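# Two arms drop a wire fully inside a bin

## Task

Get the entire wire into the bin so no part of it sits higher than the bin's rim; a wire left dangling over the table edge may count as failure.

## Robot and tools

Robot: two arms, left_arm and right_arm, each a six-joint arm ending in a two-finger parallel gripper. Both sit at the back of the table, with a camera stand behind them. In the scene frame the origin is at table height, midway between the nominal arm bases; +z points up, +x points out over the table, and left_arm is on the +y side (arm names do not match image sides). Calibrated base positions: left_arm (+0.029, +0.282, 0) m, right_arm (-0.015, -0.352, 0) m, the right one yawed very slightly. A gripper's fingers point along its own +z and close along its own y. The reported end_effector_position is the point between the finger pads, just under 1 cm behind the tips.

Row layout (used by execute_actions and move): 14 numbers, each within -1 to 1. First seven are left_arm: dx, dy, dz, rx, ry, rz, opening; the next seven are the same for right_arm. Both arms must always be filled in, even if one stays still. dx..rz are offsets, not poses: they are measured along scene-frame axes from that arm's Hand target as it stood when the action or move began, and rx, ry, rz form a single rotation vector about the hand point. Scale: 1.0 equals 0.6 m or 180 degrees. Because offsets restart from the current Hand target each call, sending the same offset twice moves twice as far. All zeros for an arm's six pose numbers means: re-request its current Hand target. Opening is absolute, not an offset: +1 fully open (about 87 mm between pads), +0.5 about 69 mm, 0 about 43 mm, -0.5 about 18 mm, -1 closed. A zero in the opening slot closes halfway, so to leave a gripper alone, resend its present command.

execute_actions(actions, cameras): actions is a list of actions; each action is up to 15 rows, one per 1/30 s step, and a short action repeats its last row for the remaining steps. Every row in an action is counted from the same start pose. Images come back only when actions is empty or cameras names them (["all"] for all, [] for none; an unknown name voids the call).

move(target, speed, blend, opening_speed, blocking, cameras): drives each gripper in a straight line toward target, one 14-number row or a list of up to 15 rows, all offsets counted from the same starting Hand targets (not chained). speed is path top speed in m/s, 0.002 to 2.9, default 0.25, one value or one per target; rotation is capped at twice that in rad/s. blend (m) rounds corners between list targets; 0 stops at each. opening_speed sets how fast openings change per second on the -1..+1 scale, at least 0.2. Whole moves are capped at 10 s. blocking=false returns after about 0.5 s while motion continues. Paths do not avoid obstacles or the other arm; avoid paths passing near an arm's own base. The result adds a move: line: done (at rest within 10 mm and 2 degrees), off_target, moving, held, fault, plus limits such as paced (pose clipped) or held (steps withheld). Done does not mean no contact.

wait(seconds 0 to 10, cameras) lets time pass holding commands. stop(cameras) brakes a running move. zoom_image(camera, region [x0,y0,x1,y1] pixels, at most 504x504) enlarges part of the latest image from cam_high, cam_low, cam_left_wrist or cam_right_wrist. read_manual gives URDF licence text only. finished_scene(scene) ends the scene irreversibly; scene 1 is practice and may be skipped.

Results: per arm, end_effector_position (m) and end_effector_quat_wxyz in the scene frame, Hand target (the last commanded pose after clipping, base for next offsets), grip_measured (on the opening scale; about 1 mm uncertain), Joint positions (last entry is gripper 0 closed to 1 open), joint torques (include gravity; joints 1-3 wrap at ±28 N m), joint velocities (may be omitted when within noise), Tool commands, motor temperatures, and for action calls some per-step positions. A MOTOR HOT line appears from 75 °C; at 90 °C that arm folds up and stays idle, at 100 °C it collapses. Holding loads, stretching out, or pushing at an unreachable pose heats motors.

Behaviour: grippers often settle short or sag, especially far out; check position and orientation after each move and correct with the missing offset. Orientation commands are clipped to 40 degrees from the current measured orientation per step. A blocked arm keeps pushing until commanded back past its gripper. To grasp, command about 0.04 below the grip_measured reading at first contact for full force (thin items under 1 mm get less).

Cameras: cam_high and cam_low are fixed; cam_left_wrist and cam_right_wrist ride on the hands. All are 672x504; calibration (K, distortion, world-to-camera transforms) is given and may be off by a few mm or degrees.

Avoid: dropping things from height, releasing moving parts, fast impacts with the table or fixtures, strong pushing, grippers or wrist cameras touching each other (the clearance check does not stop that), closing on the other arm's fingers, strain on camera cables, and anything leaving the table.

Each tool is called after "Emit:" as name(argument=value, ...) on one line, values as JSON.

## Session

Emit:
execute_actions(actions=[])

Scene clock: 0.00 s.
left_arm: end_effector_position=(+0.3458, +0.2181, +0.2254) grip_measured=+0.998 end_effector_quat_wxyz=(+0.569, -0.266, +0.747, -0.217) | right_arm: end_effector_position=(+0.2234, -0.1913, +0.2309) grip_measured=+1.000 end_effector_quat_wxyz=(+0.629, +0.193, +0.722, +0.212)
Joint positions: left_arm=[-0.207 0.8 0.631 -0.096 -0.178 -0.756 0.999] | right_arm=[1.088 0.715 0.536 -0.038 0.992 0.77 1]
Joint velocities: within noise
Joint torques (N m): no reading
Motor temperatures (°C): left_arm=[19 27 25 22 20 18 20] | right_arm=[21 24 24 21 20 20 20]
Heat: left arm: 27 °C; right arm: 24 °C.
Hand target: left_arm +0.3480, +0.2182, +0.2377; +0.581, -0.265, +0.737, -0.223 | right_arm +0.2233, -0.1913, +0.2321; +0.629, +0.193, +0.722, +0.213
Tool commands: left_gripper/opening=+1.0 right_gripper/opening=+1.0
camera_calibration:
cam_left_wrist: T_world_to_cam=[[0.160697, -0.747546, 0.644477, -0.0437401], [-0.873788, -0.411398, -0.259317, 0.471329], [0.458988, -0.521466, -0.719308, 0.259682], [0, 0, 0, 1]] pos_world=[0.299679, 0.296621, 0.337204]
cam_right_wrist: T_world_to_cam=[[-0.012041, -0.828963, -0.559174, -0.028777], [-0.846925, 0.305741, -0.435017, 0.368436], [0.531575, 0.468341, -0.705751, 0.282775], [0, 0, 0, 1]] pos_world=[0.161375, -0.268936, 0.343753]

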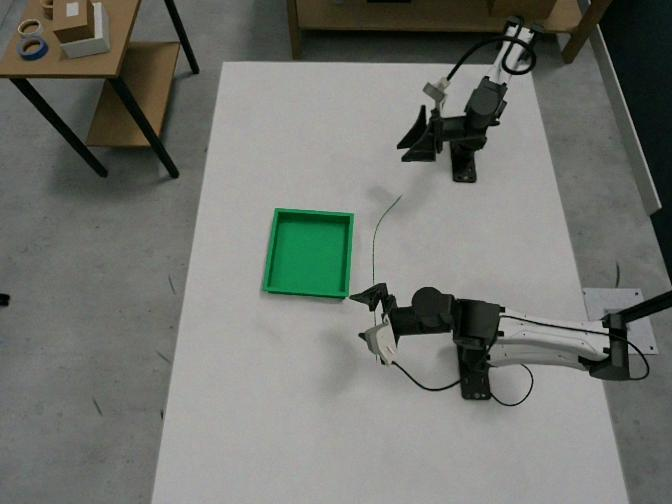

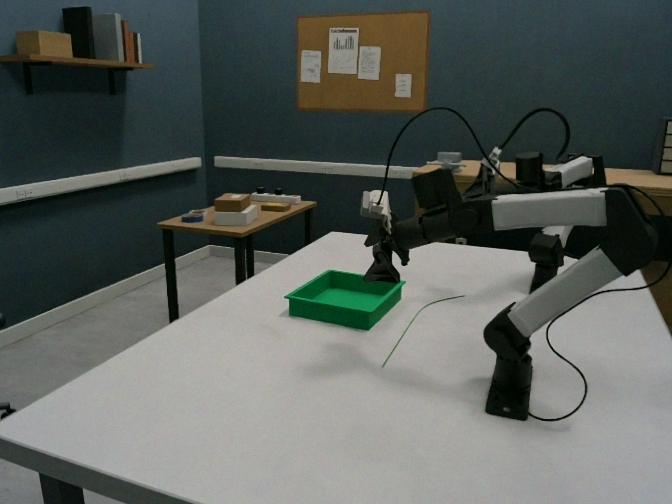

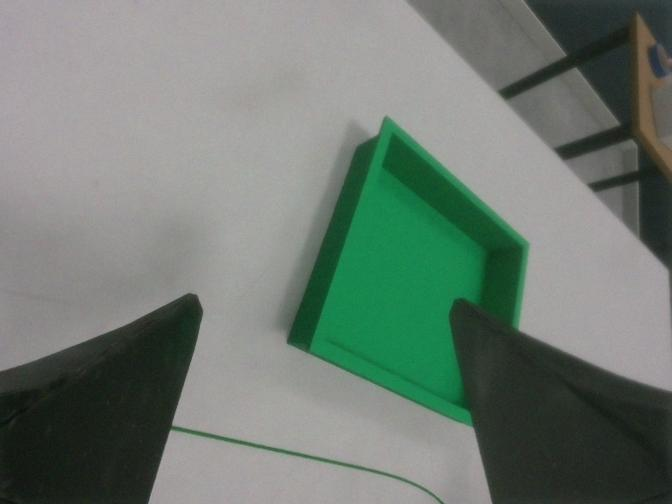

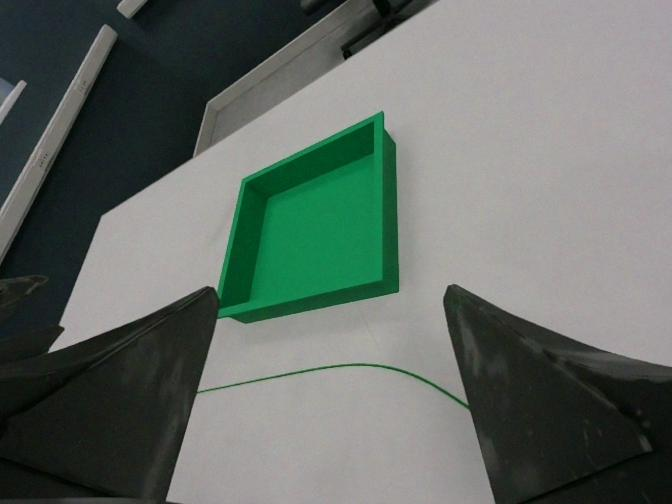

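Emit:
move(target=[-0.13,-0.03,-0.063,-0.179,0.402,0.236,0.3,-0.005,0.1,-0.053,0.213,0.431,-0.271,0.3], cameras=["all"])

Scene clock: 7.77 s.
left_arm: end_effector_position=(+0.2834, +0.1977, +0.1991) grip_measured=+0.300 end_effector_quat_wxyz=(-0.031, +0.701, -0.712, +0.042) | right_arm: end_effector_position=(+0.2188, -0.1334, +0.1988) grip_measured=+0.300 end_effector_quat_wxyz=(-0.016, +0.668, +0.744, +0.023)
Joint positions: left_arm=[-0.165 1.457 1.502 -1.511 -0.001 -1.72 0.65] | right_arm=[0.636 1.664 1.702 -1.57 -0.041 2.08 0.65]
Joint torques (N m): left_arm=[0.53 -4.3 6.5 -0.29 0.07 -0.04] | right_arm=[-0.25 -4.79 6.34 0.28 -0.05 0.09]
Heat: left arm: 28 °C; right arm: 26 °C.
Hand target: left_arm +0.2701, +0.2002, +0.2000; +0.000, +0.707, -0.707, +0.000 | right_arm +0.2202, -0.1312, +0.2003; +0.000, +0.707, +0.707, +0.000
Off the commanded pose: left_arm 0.014 m, 6 deg | right_arm 0.003 m, 7 deg.
joint sent to its limit (left arm) — joint 4 (wrist pitch), lower limit. The joint targets are off in orientation, not in position.
joint sent to its limit (right arm) — joint 4 (wrist pitch), lower limit; joint 6 (wrist roll), upper limit. The joint targets are off in orientation, not in position.
move: off_target (left_arm, right_arm)
camera_calibration:
cam_left_wrist: T_world_to_cam=[[0.995122, 0.00994943, 0.0981447, -0.309408], [-0.0701464, -0.628158, 0.774918, 0.0107751], [0.0693604, -0.778022, -0.624396, 0.401026], [0, 0, 0, 1]] pos_world=[0.28084, 0.321854, 0.272416]
cam_right_wrist: T_world_to_cam=[[-0.995308, -0.095689, -0.0143702, 0.205897], [-0.068536, 0.592317, 0.802784, -0.0452306], [-0.0683059, 0.800002, -0.596096, 0.389054], [0, 0, 0, 1]] pos_world=[0.228405, -0.264751, 0.271183]

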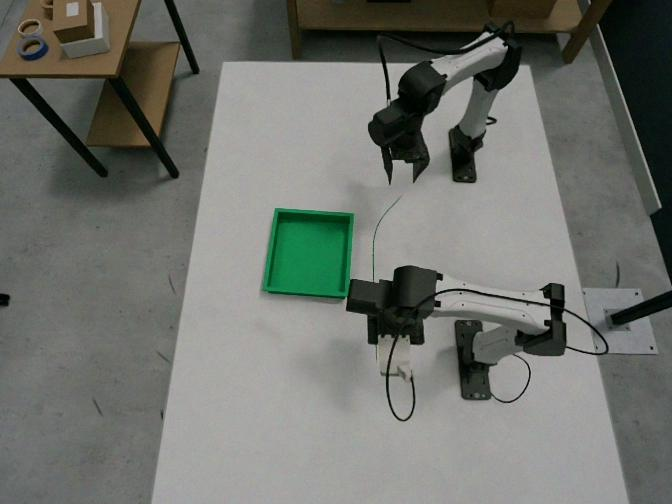

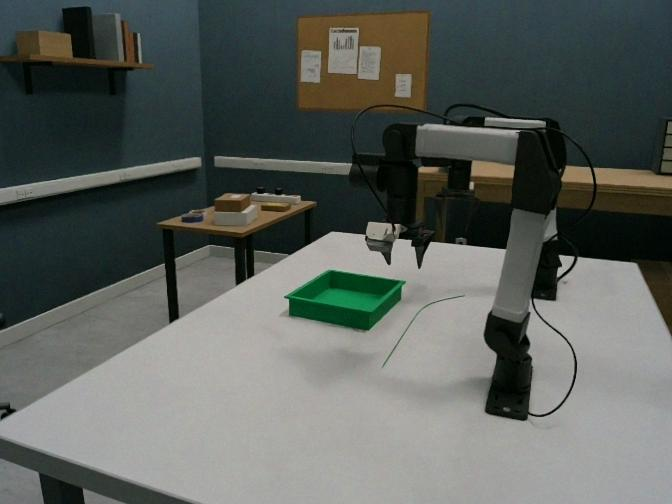

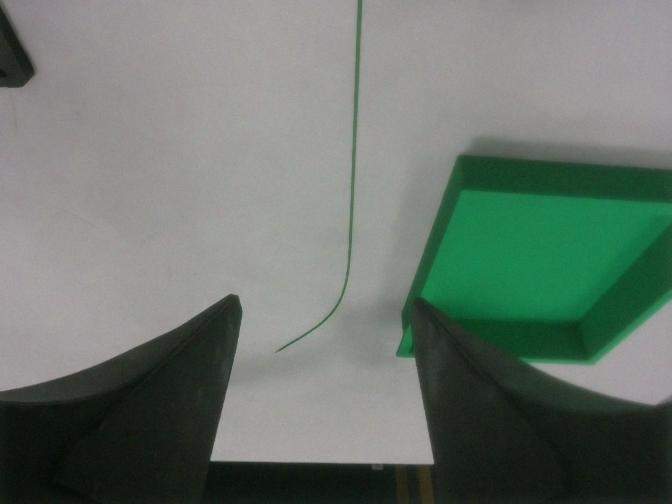

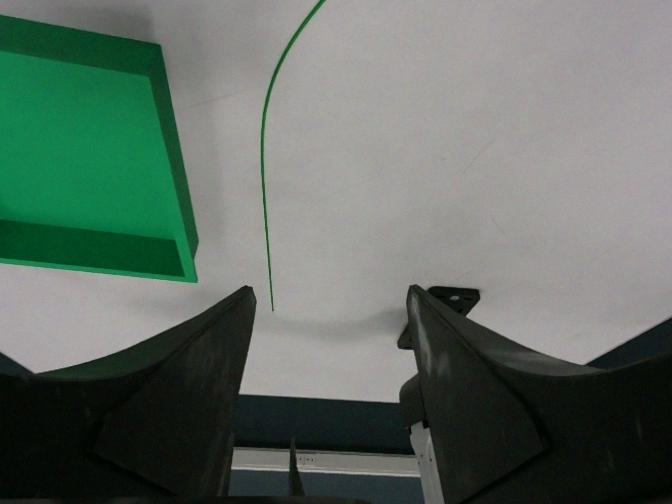

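Emit:
move(target=[[0.067,0,0,0,0,-0.5,0.3,0,0,0,0,0,0.4,0.3],[0.067,0,0,0,0,-0.99,0.3,0.02,-0.01,0,0,0,0.833,0.3]], speed=0.5, blend=0.02, cameras=["all"])

Scene clock: 15.03 s.
left_arm: end_effector_position=(+0.3293, +0.1920, +0.1899) grip_measured=+0.300 end_effector_quat_wxyz=(+0.041, +0.690, +0.722, +0.014) | right_arm: end_effector_position=(+0.2299, -0.1378, +0.2004) grip_measured=+0.300 end_effector_quat_wxyz=(+0.054, -0.494, +0.868, +0.018)
Joint positions: left_arm=[-0.408 1.739 1.765 -1.511 0.003 1.117 0.65] | right_arm=[0.77 1.879 1.995 -1.573 -0.009 -0.284 0.65]
Joint torques (N m): left_arm=[-0.49 -10.86 4.86 -0.29 0 0.14] | right_arm=[0.62 -6.54 6.15 0.58 0.15 -0.15]
Heat: left arm: 28 °C; right arm: 26 °C.
Hand target: left_arm +0.3102, +0.2002, +0.1999; +0.000, +0.696, +0.718, +0.000 | right_arm +0.2322, -0.1372, +0.2003; +0.000, -0.500, +0.866, -0.001
Off the commanded pose: left_arm 0.023 m, 5 deg | right_arm 0.002 m, 7 deg.
joint sent to its limit (left arm) — joint 4 (wrist pitch), lower limit. The joint targets are off in orientation, not in position.
joint sent to its limit (right arm) — joint 4 (wrist pitch), lower limit. The joint targets are off in orientation, not in position.
move: off_target (left_arm, right_arm)
camera_calibration:
cam_left_wrist: T_world_to_cam=[[-0.994197, -0.0716964, -0.0802052, 0.350437], [-0.107578, 0.666374, 0.737816, -0.211586], [0.00054785, 0.742163, -0.67022, 0.127129], [0, 0, 0, 1]] pos_world=[0.325571, 0.0717702, 0.269423]
cam_right_wrist: T_world_to_cam=[[0.853409, -0.520852, 0.0201871, -0.274078], [-0.387501, -0.60806, 0.692897, -0.113178], [-0.348622, -0.599147, -0.720754, 0.290973], [0, 0, 0, 1]] pos_world=[0.291483, -0.0372379, 0.293674]

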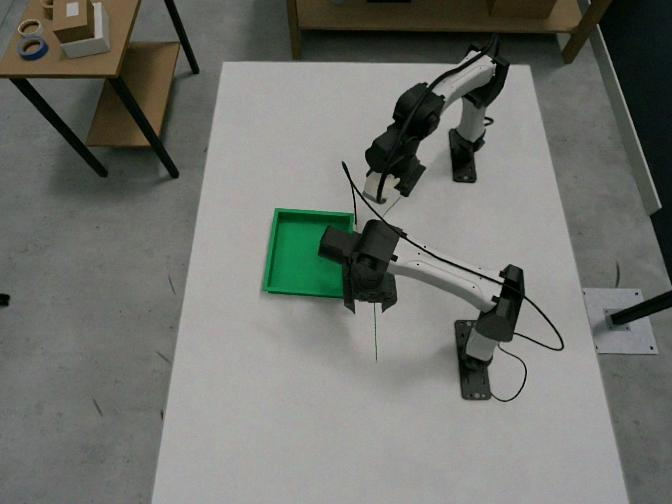

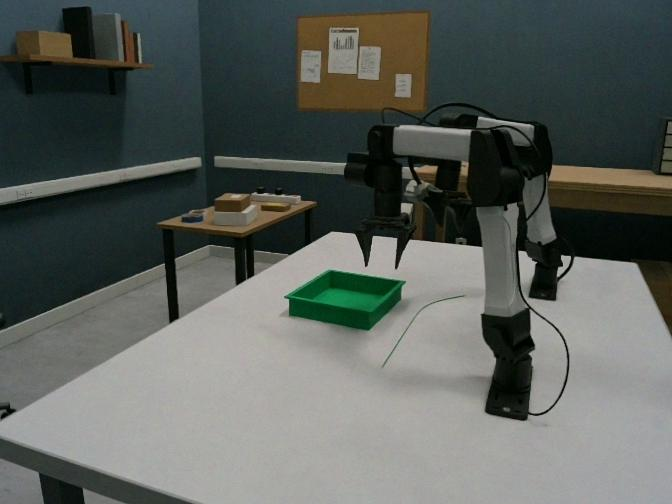

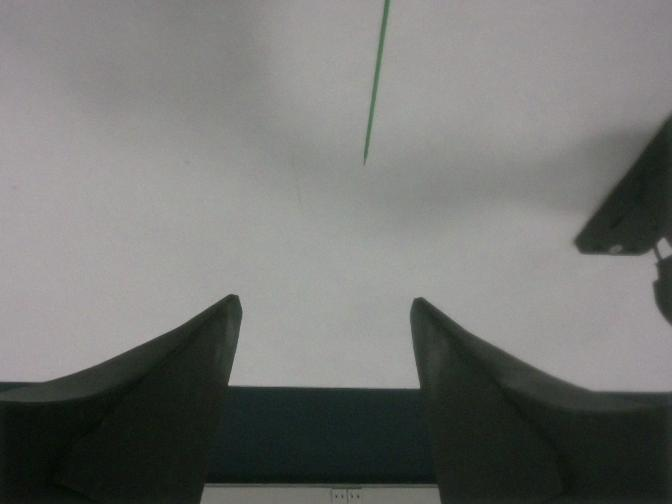

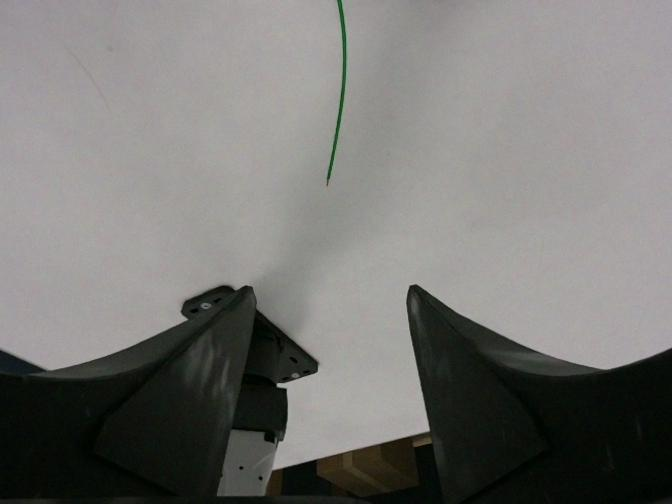

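Emit:
move(target=[0.003,-0.034,-0.25,0,0,0,0,-0.002,-0.03,-0.25,0,0,-0.04,0], cameras=["all"])

Scene clock: 17.27 s.
left_arm: end_effector_position=(+0.3129, +0.1809, +0.0525) grip_measured=+0.000 end_effector_quat_wxyz=(+0.002, +0.696, +0.718, -0.001) | right_arm: end_effector_position=(+0.2305, -0.1522, +0.0579) grip_measured=+0.000 end_effector_quat_wxyz=(+0.006, -0.449, +0.893, +0.006)
Joint positions: left_arm=[-0.462 1.78 1.261 -1.047 0.002 1.078 0.5] | right_arm=[0.728 1.907 1.448 -1.098 -0.009 -0.224 0.5]
Joint torques (N m): left_arm=[-0.44 -7.05 5.14 0.31 0.07 -0.02] | right_arm=[-0.17 -7.24 3.86 0.63 0.12 0.05]
Heat: left arm: 29 °C; right arm: 26 °C.
Hand target: left_arm +0.3120, +0.1799, +0.0499; +0.000, +0.696, +0.718, +0.000 | right_arm +0.2310, -0.1552, +0.0503; +0.000, -0.444, +0.896, -0.001
Off the commanded pose: left_arm 0.003 m, 0 deg | right_arm 0.008 m, 1 deg.
move: done
camera_calibration:
cam_left_wrist: T_world_to_cam=[[-0.998435, -0.0554073, -0.00755449, 0.316888], [-0.041438, 0.642369, 0.765275, -0.122483], [-0.0375491, 0.76439, -0.643659, 0.0497724], [0, 0, 0, 1]] pos_world=[0.313185, 0.0581919, 0.128164]
cam_right_wrist: T_world_to_cam=[[0.796059, -0.605177, -0.00713976, -0.277285], [-0.389949, -0.521895, 0.75866, -0.0132367], [-0.46285, -0.601154, -0.651448, 0.201917], [0, 0, 0, 1]] pos_world=[0.309031, -0.0533312, 0.139601]

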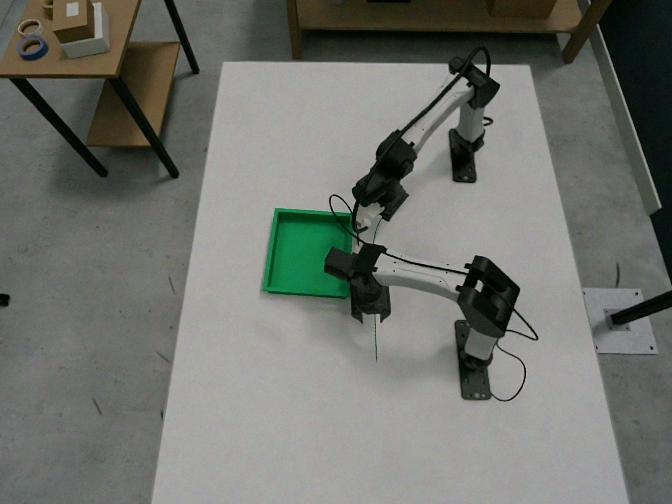

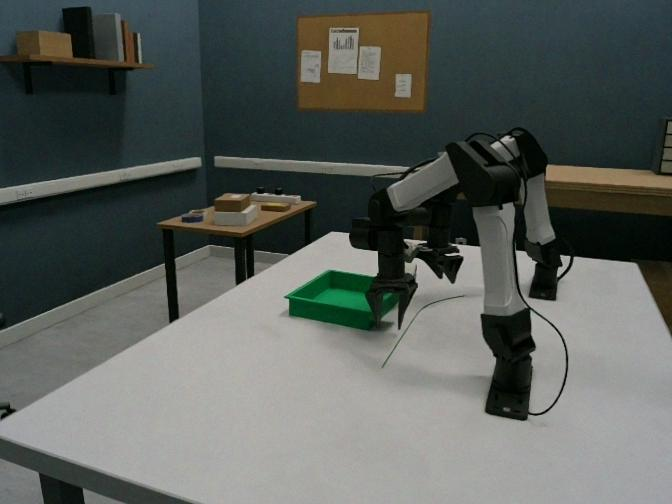

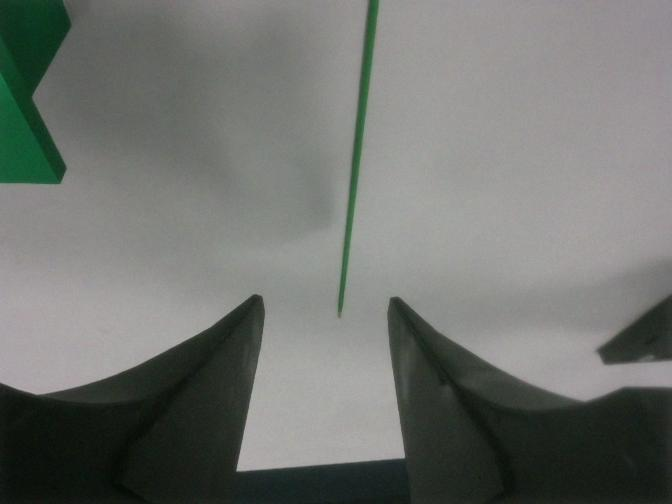

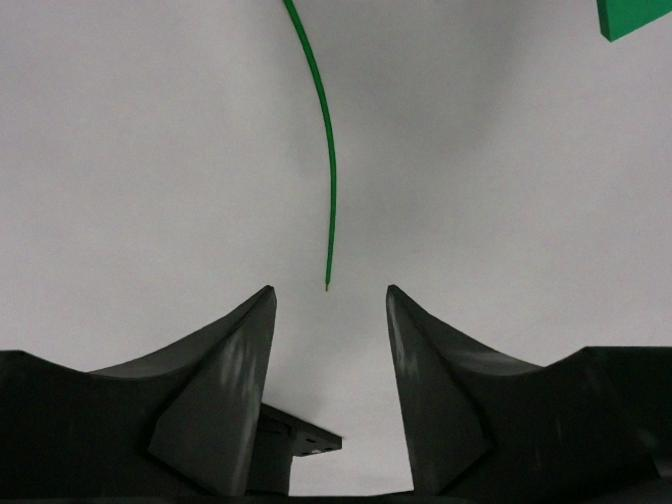

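Emit:
move(target=[-0.018,0,-0.06,0,0,0,0,0.003,0,-0.07,0,0,0,0], speed=0.08, cameras=["all"])

Scene clock: 19.00 s.
left_arm: end_effector_position=(+0.3035, +0.1804, +0.0181) grip_measured=+0.000 end_effector_quat_wxyz=(+0.005, +0.696, +0.718, +0.000) | right_arm: end_effector_position=(+0.2333, -0.1507, +0.0175) grip_measured=+0.000 end_effector_quat_wxyz=(+0.008, -0.448, +0.894, +0.007)
Joint positions: left_arm=[-0.477 1.79 1.128 -0.898 0.002 1.063 0.5] | right_arm=[0.726 1.957 1.352 -0.946 -0.009 -0.224 0.5]
Joint torques (N m): left_arm=[-0.55 -6.43 4.74 0.27 0.07 -0.02] | right_arm=[-0.32 -7.08 3.58 0.65 0.12 0]
Heat: left arm: 29 °C; right arm: 27 °C.
Hand target: left_arm +0.3012, +0.1798, +0.0139; +0.000, +0.696, +0.718, +0.000 | right_arm +0.2328, -0.1552, +0.0083; +0.000, -0.444, +0.896, -0.001
Off the commanded pose: left_arm 0.005 m, 1 deg | right_arm 0.010 m, 1 deg.
move: done
camera_calibration:
cam_left_wrist: T_world_to_cam=[[-0.998329, -0.0562823, -0.013059, 0.307465], [-0.0463233, 0.644618, 0.7631, -0.0951068], [-0.0345309, 0.76243, -0.646148, 0.0271784], [0, 0, 0, 1]] pos_world=[0.303484, 0.0578907, 0.0941525]
cam_right_wrist: T_world_to_cam=[[0.794968, -0.60662, -0.00608947, -0.278817], [-0.393752, -0.523591, 0.755521, 0.020013], [-0.461503, -0.598217, -0.655096, 0.177888], [0, 0, 0, 1]] pos_world=[0.311627, -0.0522421, 0.0997154]

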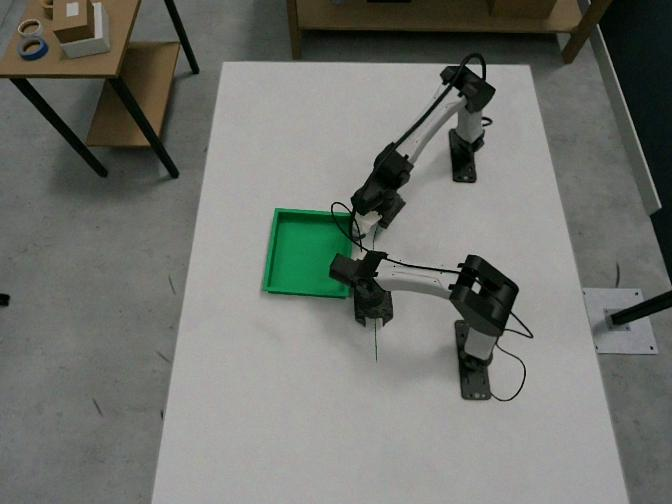

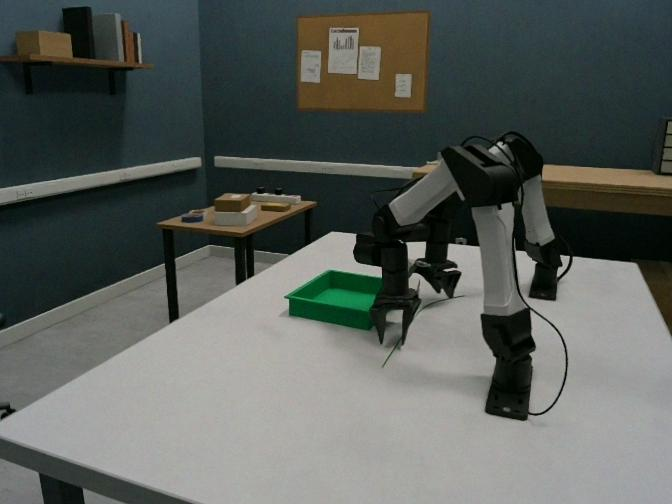

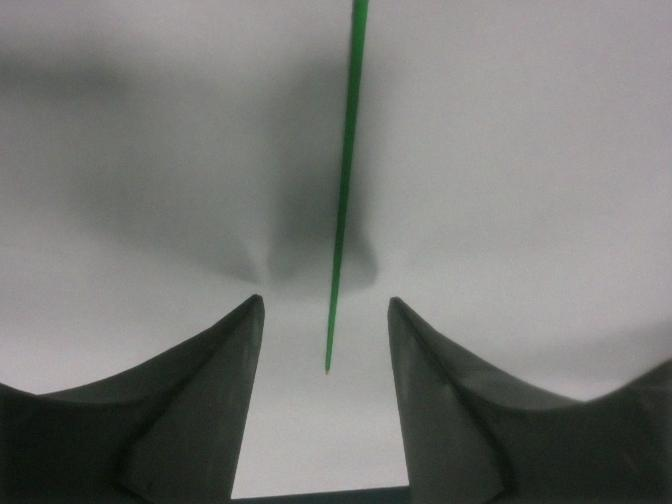

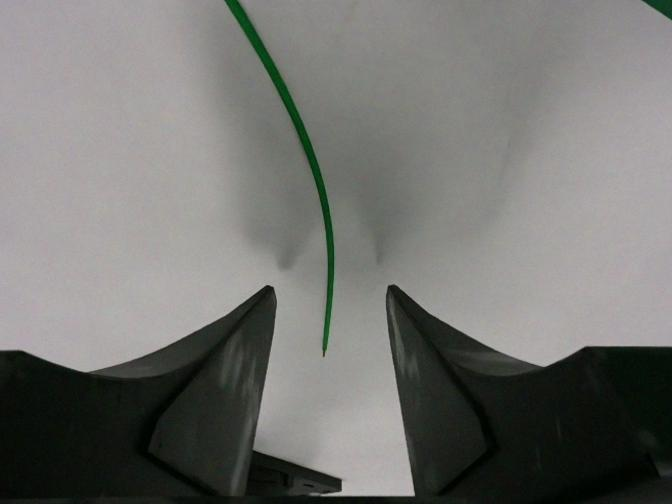

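Emit:
move(target=[-0.002,0,-0.015,0,0,0,0,0,0,-0.013,0,0,0,0], speed=0.03, cameras=["cam_left_wrist","cam_right_wrist"])

Scene clock: 20.17 s.
left_arm: end_effector_position=(+0.3030, +0.1806, +0.0097) grip_measured=+0.000 end_effector_quat_wxyz=(+0.007, +0.695, +0.719, +0.001) | right_arm: end_effector_position=(+0.2340, -0.1501, +0.0107) grip_measured=+0.000 end_effector_quat_wxyz=(+0.010, -0.448, +0.894, +0.007)
Joint positions: left_arm=[-0.477 1.8 1.104 -0.862 0.002 1.061 0.5] | right_arm=[0.726 1.967 1.337 -0.918 -0.009 -0.224 0.5]
Joint torques (N m): left_arm=[-0.69 -6.37 4.56 0.33 0.07 -0.01] | right_arm=[-0.29 -6.98 3.41 0.67 0.12 0]
Heat: left arm: 30 °C; right arm: 27 °C.
Hand target: left_arm +0.3000, +0.1798, +0.0049; +0.000, +0.696, +0.718, +0.000 | right_arm +0.2328, -0.1552, +0.0005; +0.000, -0.444, +0.896, -0.001
Off the commanded pose: left_arm 0.006 m, 1 deg | right_arm 0.011 m, 2 deg.
move: off_target (right_arm)
camera_calibration:
cam_left_wrist: T_world_to_cam=[[-0.998193, -0.0581751, -0.0150773, 0.307213], [-0.0491252, 0.645342, 0.762312, -0.0881058], [-0.0346176, 0.761675, -0.647034, 0.0217181], [0, 0, 0, 1]] pos_world=[0.303082, 0.0581884, 0.0858484]
cam_right_wrist: T_world_to_cam=[[0.794966, -0.60663, -0.0053778, -0.279076], [-0.395758, -0.525305, 0.75328, 0.0259881], [-0.459787, -0.596704, -0.657678, 0.173949], [0, 0, 0, 1]] pos_world=[0.31212, -0.0518477, 0.0933255]
Images, in order (width x height): cam_left_wrist 672x504, cam_right_wrist 672x504.

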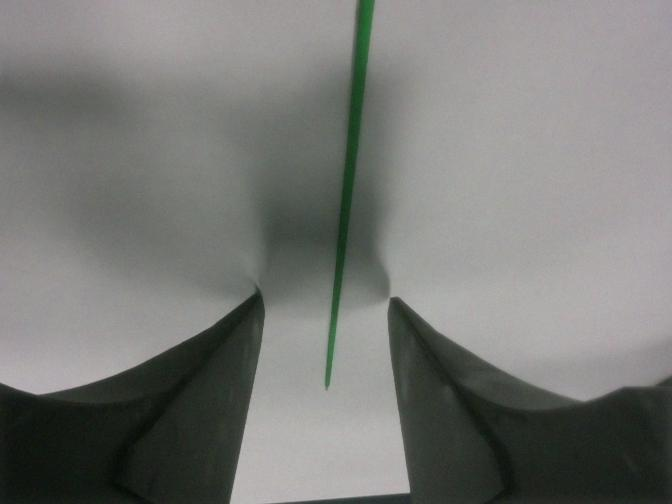

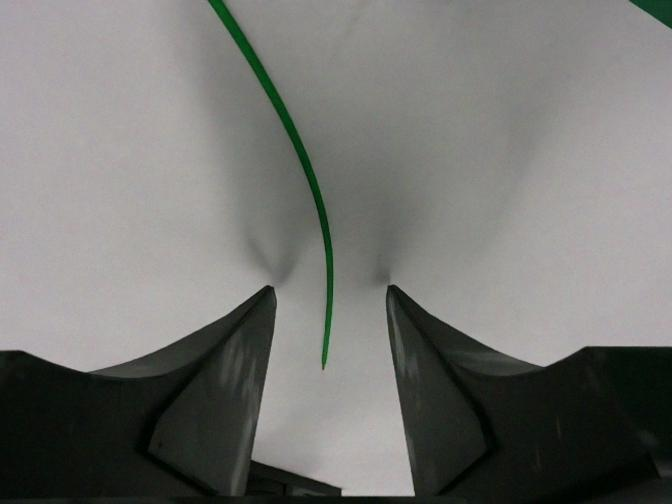

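Emit:
move(target=[[0,0,-0.004,0,0,0,0,0,0,-0.0095,0,0,0,0],[0,0,-0.004,0,0,0,-1,0,0,-0.0095,0,0,0,-1]], speed=0.03, opening_speed=0.8, cameras=["cam_left_wrist","cam_right_wrist"])

Scene clock: 22.60 s.
left_arm: end_effector_position=(+0.3051, +0.1795, +0.0095) grip_measured=-1.000 end_effector_quat_wxyz=(+0.011, +0.694, +0.720, +0.002) | right_arm: end_effector_position=(+0.2344, -0.1504, +0.0062) grip_measured=-0.936 end_effector_quat_wxyz=(+0.011, -0.448, +0.894, +0.006)
Joint positions: left_arm=[-0.477 1.8 1.104 -0.852 0.002 1.058 0] | right_arm=[0.726 1.974 1.327 -0.901 -0.006 -0.224 0.032]
Joint torques (N m): left_arm=[-0.7 -6.01 4.16 0.32 0.07 0.03] | right_arm=[-0.25 -6.79 3.32 0.72 0.09 -0.01]
Heat: left arm: 30 °C; right arm: 27 °C.
Hand target: left_arm +0.3000, +0.1798, +0.0025; +0.000, +0.696, +0.718, +0.000 | right_arm +0.2328, -0.1552, -0.0052; +0.000, -0.444, +0.896, -0.001
Off the commanded pose: left_arm 0.009 m, 1 deg | right_arm 0.013 m, 2 deg.
move: off_target (right_arm); target 2's new opening was sent with right_arm's hand 0.012 m and 1 deg from that target
camera_calibration:
cam_left_wrist: T_world_to_cam=[[-0.997864, -0.0609408, -0.0235264, 0.309653], [-0.0575093, 0.648718, 0.758853, -0.0851355], [-0.0309831, 0.758585, -0.650837, 0.022034], [0, 0, 0, 1]] pos_world=[0.304778, 0.0573848, 0.0862308]
cam_right_wrist: T_world_to_cam=[[0.794949, -0.606671, -0.00256795, -0.279559], [-0.397529, -0.524089, 0.753194, 0.0299527], [-0.458287, -0.59773, -0.657793, 0.170576], [0, 0, 0, 1]] pos_world=[0.312315, -0.0519439, 0.0889256]
Images, in order (width x height): cam_left_wrist 672x504, cam_right_wrist 672x504.

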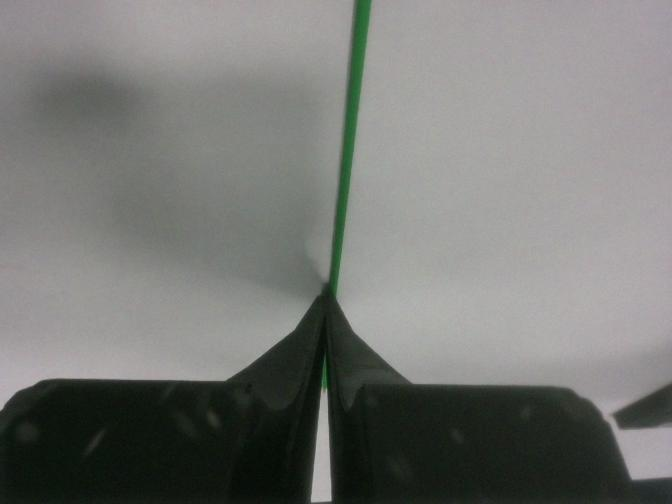

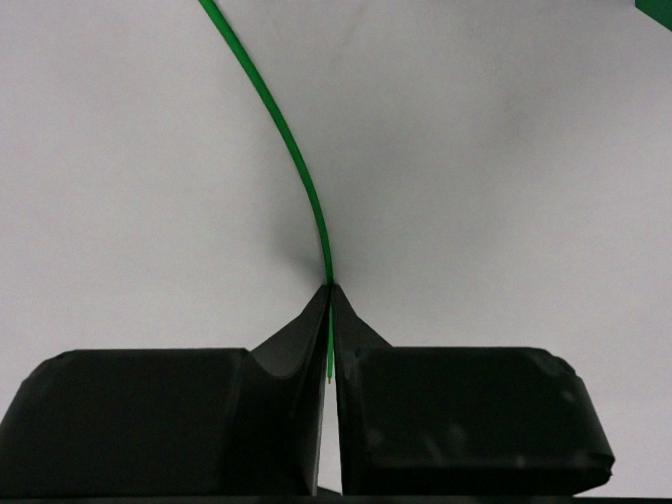

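Emit:
move(target=[0,0,0.05,0,0,0,-1,0,0,0.06,0,0,0,-1], speed=0.08, cameras=["all"])

Scene clock: 24.07 s.
left_arm: end_effector_position=(+0.2967, +0.1838, +0.0171) grip_measured=-1.000 end_effector_quat_wxyz=(-0.013, +0.694, +0.720, -0.005) | right_arm: end_effector_position=(+0.2253, -0.1581, +0.0171) grip_measured=-0.936 end_effector_quat_wxyz=(-0.019, -0.448, +0.894, -0.002)
Joint positions: left_arm=[-0.477 1.8 1.133 -0.931 0.002 1.058 0] | right_arm=[0.726 1.974 1.362 -0.998 -0.006 -0.224 0.032]
Joint torques (N m): left_arm=[-0.66 -10.5 7.61 -0.15 0.07 0.02] | right_arm=[-0.36 -10.82 6.54 0.27 0.11 0.01]
Heat: left arm: 30 °C; right arm: 27 °C.
Hand target: left_arm +0.3001, +0.1798, +0.0325; +0.000, +0.696, +0.718, +0.000 | right_arm +0.2328, -0.1552, +0.0308; +0.000, -0.444, +0.896, -0.001
Off the commanded pose: left_arm 0.016 m, 2 deg | right_arm 0.016 m, 2 deg.
move: off_target (left_arm, right_arm)
camera_calibration:
cam_left_wrist: T_world_to_cam=[[-0.997951, -0.060887, 0.0196564, 0.301028], [-0.023222, 0.630961, 0.775467, -0.101392], [-0.0596182, 0.773421, -0.631083, 0.0288561], [0, 0, 0, 1]] pos_world=[0.299777, 0.0599854, 0.0909198]
cam_right_wrist: T_world_to_cam=[[0.794514, -0.607046, -0.0155776, -0.276751], [-0.36144, -0.493363, 0.791173, 0.0102123], [-0.487964, -0.622967, -0.611395, 0.170813], [0, 0, 0, 1]] pos_world=[0.306924, -0.0565511, 0.0920434]

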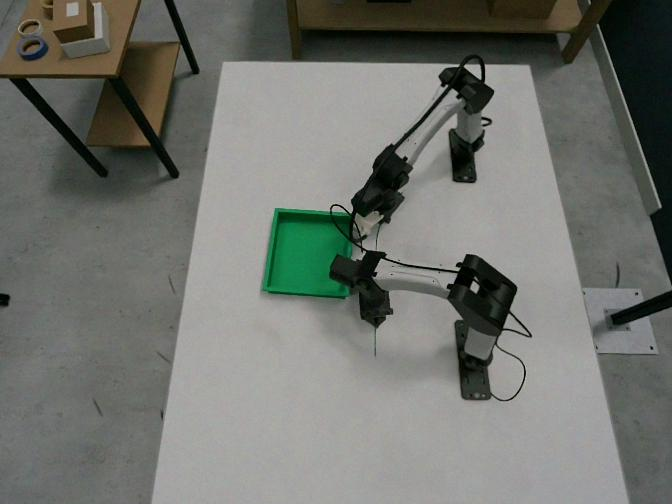

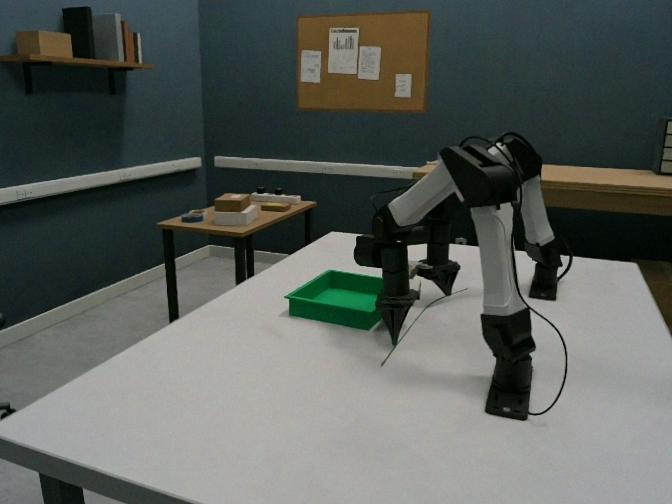

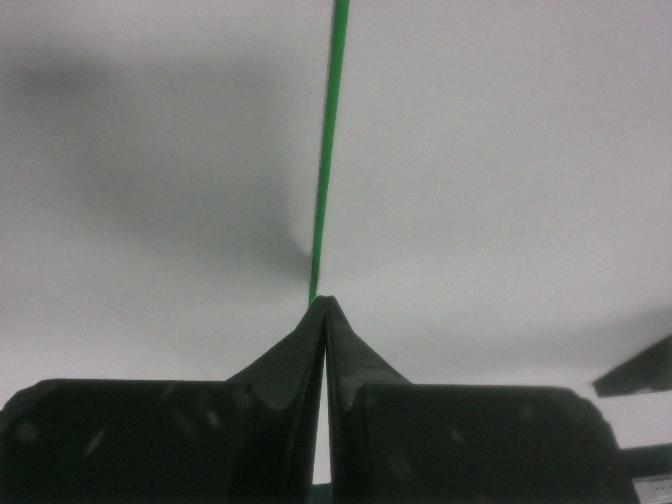

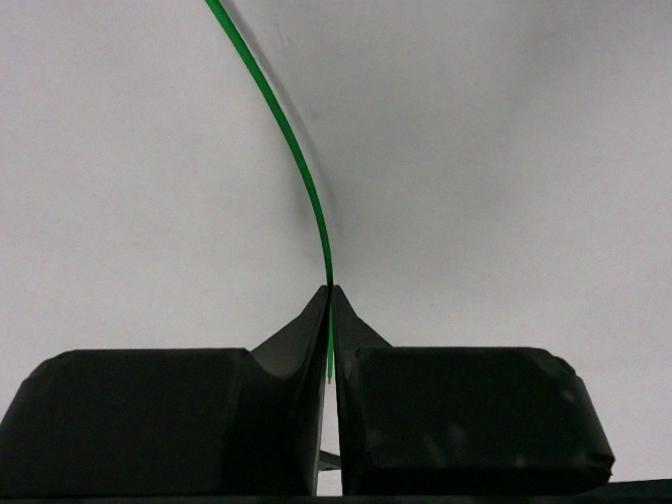

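Emit:
move(target=[[0,0,0,0,0,0,-0.4,0,0,0,0,0,0,-1],[0,0,-0.068,0,0,0,-0.4,0,0,0,0,0,0,-1]], speed=0.04, cameras=["cam_left_wrist"])

Emit:
zoom_image(camera="cam_left_wrist", region=[250, 240, 410, 360])

Scene clock: 26.47 s.
left_arm: end_effector_position=(+0.3007, +0.1824, +0.0070) grip_measured=-0.400 end_effector_quat_wxyz=(+0.001, +0.695, +0.719, +0.006) | right_arm: end_effector_position=(+0.2250, -0.1583, +0.0172) grip_measured=-0.936 end_effector_quat_wxyz=(-0.020, -0.448, +0.894, -0.002)
Joint positions: left_arm=[-0.482 1.803 1.092 -0.855 -0.011 1.054 0.3] | right_arm=[0.726 1.974 1.362 -0.999 -0.006 -0.224 0.032]
Joint torques (N m): left_arm=[-0.23 -4.42 3.03 0.74 0.21 0.08] | right_arm=[-0.34 -10.81 6.54 0.28 0.1 0.01]
Heat: left arm: 31 °C; right arm: 27 °C.
Hand target: left_arm +0.3000, +0.1798, -0.0083; +0.000, +0.696, +0.718, +0.000 | right_arm +0.2329, -0.1551, +0.0308; +0.000, -0.444, +0.896, -0.001
Off the commanded pose: left_arm 0.016 m, 1 deg | right_arm 0.016 m, 2 deg.
move: off_target (left_arm, right_arm)
camera_calibration:
cam_left_wrist: T_world_to_cam=[[-0.99812, -0.0592502, -0.0156622, 0.305176], [-0.0497317, 0.63371, 0.77197, -0.0850883], [-0.0358141, 0.771298, -0.635466, 0.0170046], [0, 0, 0, 1]] pos_world=[0.30098, 0.0588874, 0.0812712]
Images, in order (width x height): cam_left_wrist 672x504.

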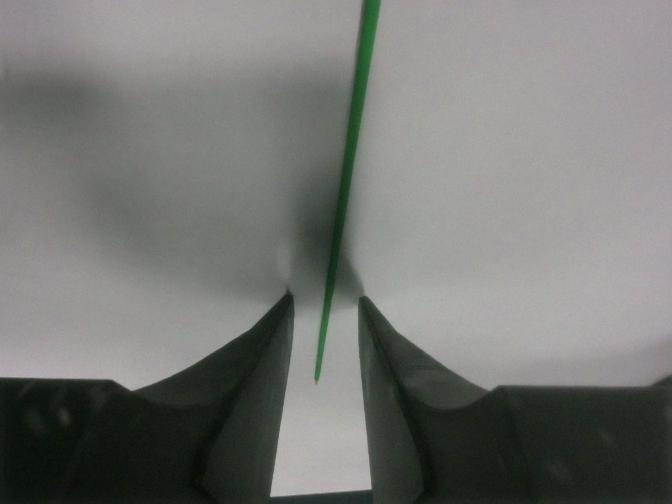

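Scaled by 3.150 from the camera's 672x504 image, which has a finer 960x720 frame.

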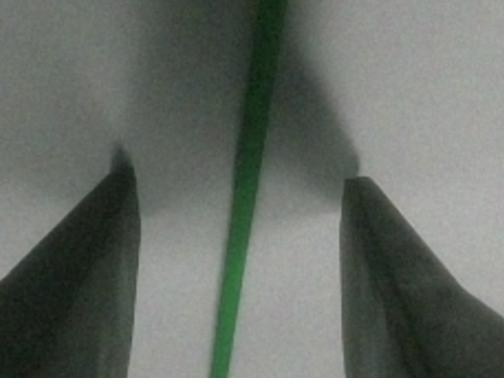

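Emit:
move(target=[[0,0,-0.012,0,0,0,-0.4,0,0,0,0,0,0,-1],[0,0,-0.012,0,0,0,-1,0,0,0,0,0,0,-1]], speed=0.02, opening_speed=0.6, cameras=["cam_left_wrist"])

Emit:
zoom_image(camera="cam_left_wrist", region=[250, 240, 410, 400])

Scene clock: 28.77 s.
left_arm: end_effector_position=(+0.3103, +0.1826, +0.0066) grip_measured=-0.967 end_effector_quat_wxyz=(+0.014, +0.694, +0.719, +0.027) | right_arm: end_effector_position=(+0.2250, -0.1583, +0.0172) grip_measured=-0.936 end_effector_quat_wxyz=(-0.020, -0.448, +0.894, -0.002)
Joint positions: left_arm=[-0.486 1.803 1.087 -0.813 -0.044 1.049 0.017] | right_arm=[0.726 1.974 1.362 -0.999 -0.006 -0.224 0.032]
Joint torques (N m): left_arm=[0.1 -3.4 2.37 0.64 0.58 0.11] | right_arm=[-0.28 -10.78 6.56 0.28 0.1 0]
Heat: left arm: 31 °C; right arm: 28 °C.
Hand target: left_arm +0.3001, +0.1798, -0.0155; +0.000, +0.696, +0.718, +0.000 | right_arm +0.2329, -0.1551, +0.0308; +0.000, -0.444, +0.896, -0.001
Off the commanded pose: left_arm 0.025 m, 3 deg | right_arm 0.016 m, 2 deg.
move: off_target (left_arm, right_arm); target 2's new opening was sent with left_arm's hand 0.022 m and 1 deg from that target
camera_calibration:
cam_left_wrist: T_world_to_cam=[[-0.996139, -0.0602572, -0.0638373, 0.314552], [-0.0875091, 0.624068, 0.776455, -0.0708883], [-0.00694822, 0.779044, -0.626931, 0.00655537], [0, 0, 0, 1]] pos_world=[0.30718, 0.0580862, 0.0792315]
Images, in order (width x height): cam_left_wrist 672x504.

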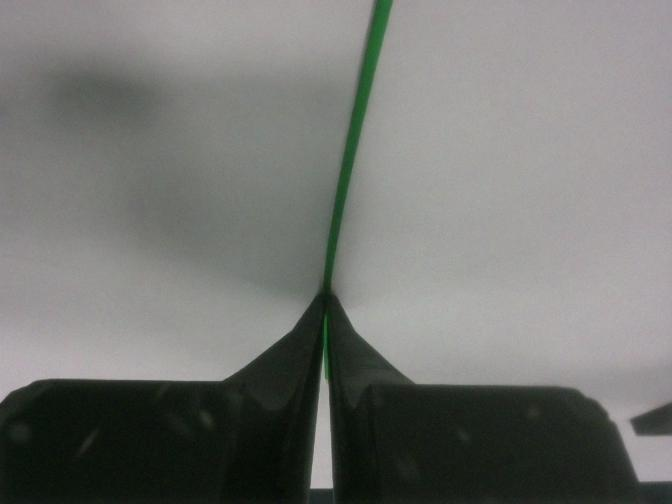

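Scaled by 3.150 from the camera's 672x504 image, which has a finer 960x720 frame.

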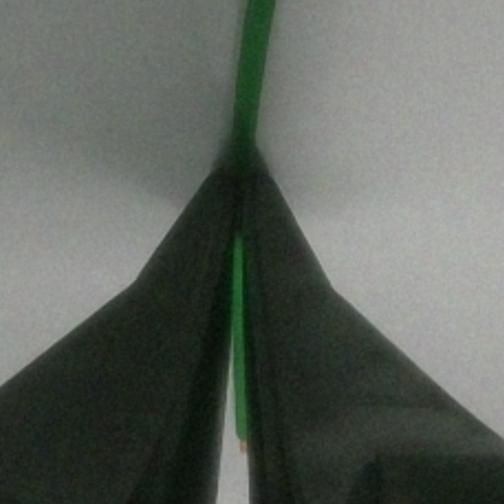

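Emit:
move(target=[0.02,-0.02,0.25,0,0,0.05,-1,0.02,0.02,0.18,0,0,0,-1], speed=0.12, cameras=["all"])

Scene clock: 33.70 s.
left_arm: end_effector_position=(+0.3148, +0.1713, +0.1237) grip_measured=-0.967 end_effector_quat_wxyz=(-0.008, +0.639, +0.769, +0.008) | right_arm: end_effector_position=(+0.2426, -0.1434, +0.1355) grip_measured=-0.936 end_effector_quat_wxyz=(-0.001, -0.448, +0.894, +0.003)
Joint positions: left_arm=[-0.486 1.803 1.57 -1.35 -0.019 0.9 0.017] | right_arm=[0.726 1.964 1.834 -1.441 -0.006 -0.224 0.032]
Joint torques (N m): left_arm=[-0.21 -9.36 8.14 -0.11 0.3 -0.03] | right_arm=[0.01 -8.13 6.76 0.34 0.09 0.02]
Motor temperatures (°C): left_arm=[19 31 28 23 20 18 20] | right_arm=[21 29 28 21 20 20 20]
Heat: left arm: 31 °C; right arm: 29 °C.
Hand target: left_arm +0.3120, +0.1678, +0.1345; +0.000, +0.637, +0.771, +0.000 | right_arm +0.2448, -0.1432, +0.1388; +0.000, -0.444, +0.896, -0.001
Off the commanded pose: left_arm 0.012 m, 1 deg | right_arm 0.004 m, 1 deg.
move: off_target (left_arm)
camera_calibration:
cam_left_wrist: T_world_to_cam=[[-0.978232, -0.207382, -0.00734404, 0.338408], [-0.134861, 0.608451, 0.782048, -0.137543], [-0.157714, 0.766015, -0.623175, 0.13809], [0, 0, 0, 1]] pos_world=[0.334271, 0.0480888, 0.196105]
cam_right_wrist: T_world_to_cam=[[0.794602, -0.607082, -0.00765286, -0.280797], [-0.383837, -0.512086, 0.768399, -0.0640887], [-0.4704, -0.607634, -0.639925, 0.262622], [0, 0, 0, 1]] pos_world=[0.32206, -0.0437074, 0.215155]

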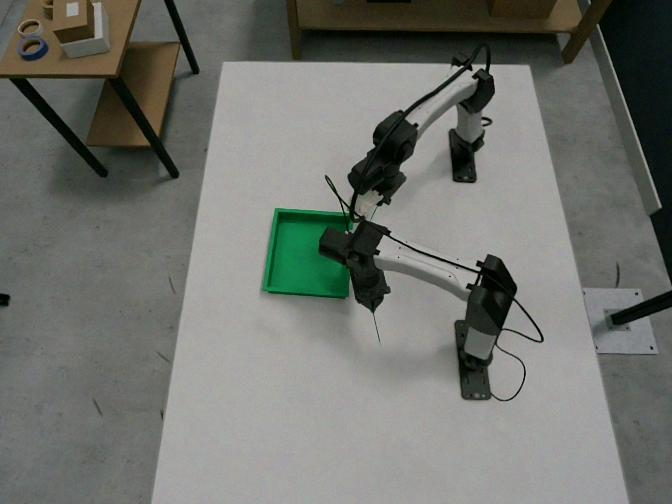

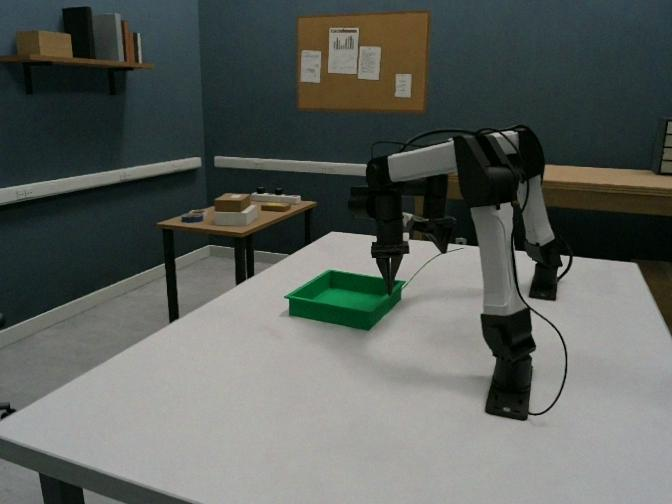

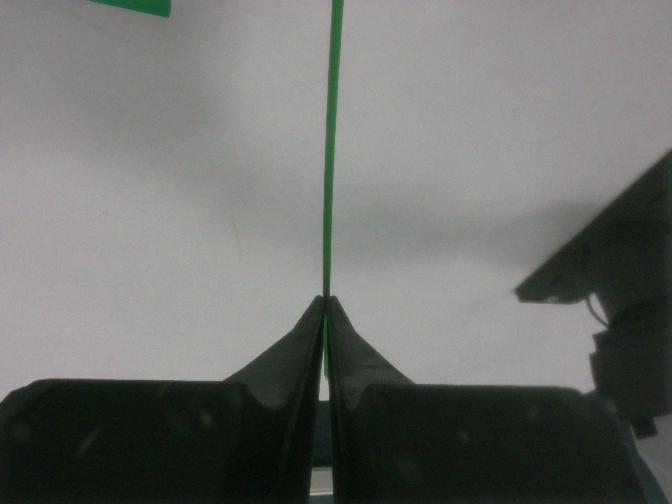

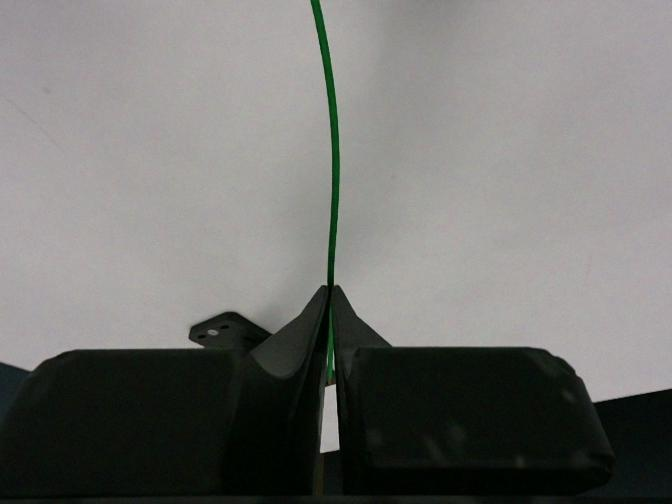

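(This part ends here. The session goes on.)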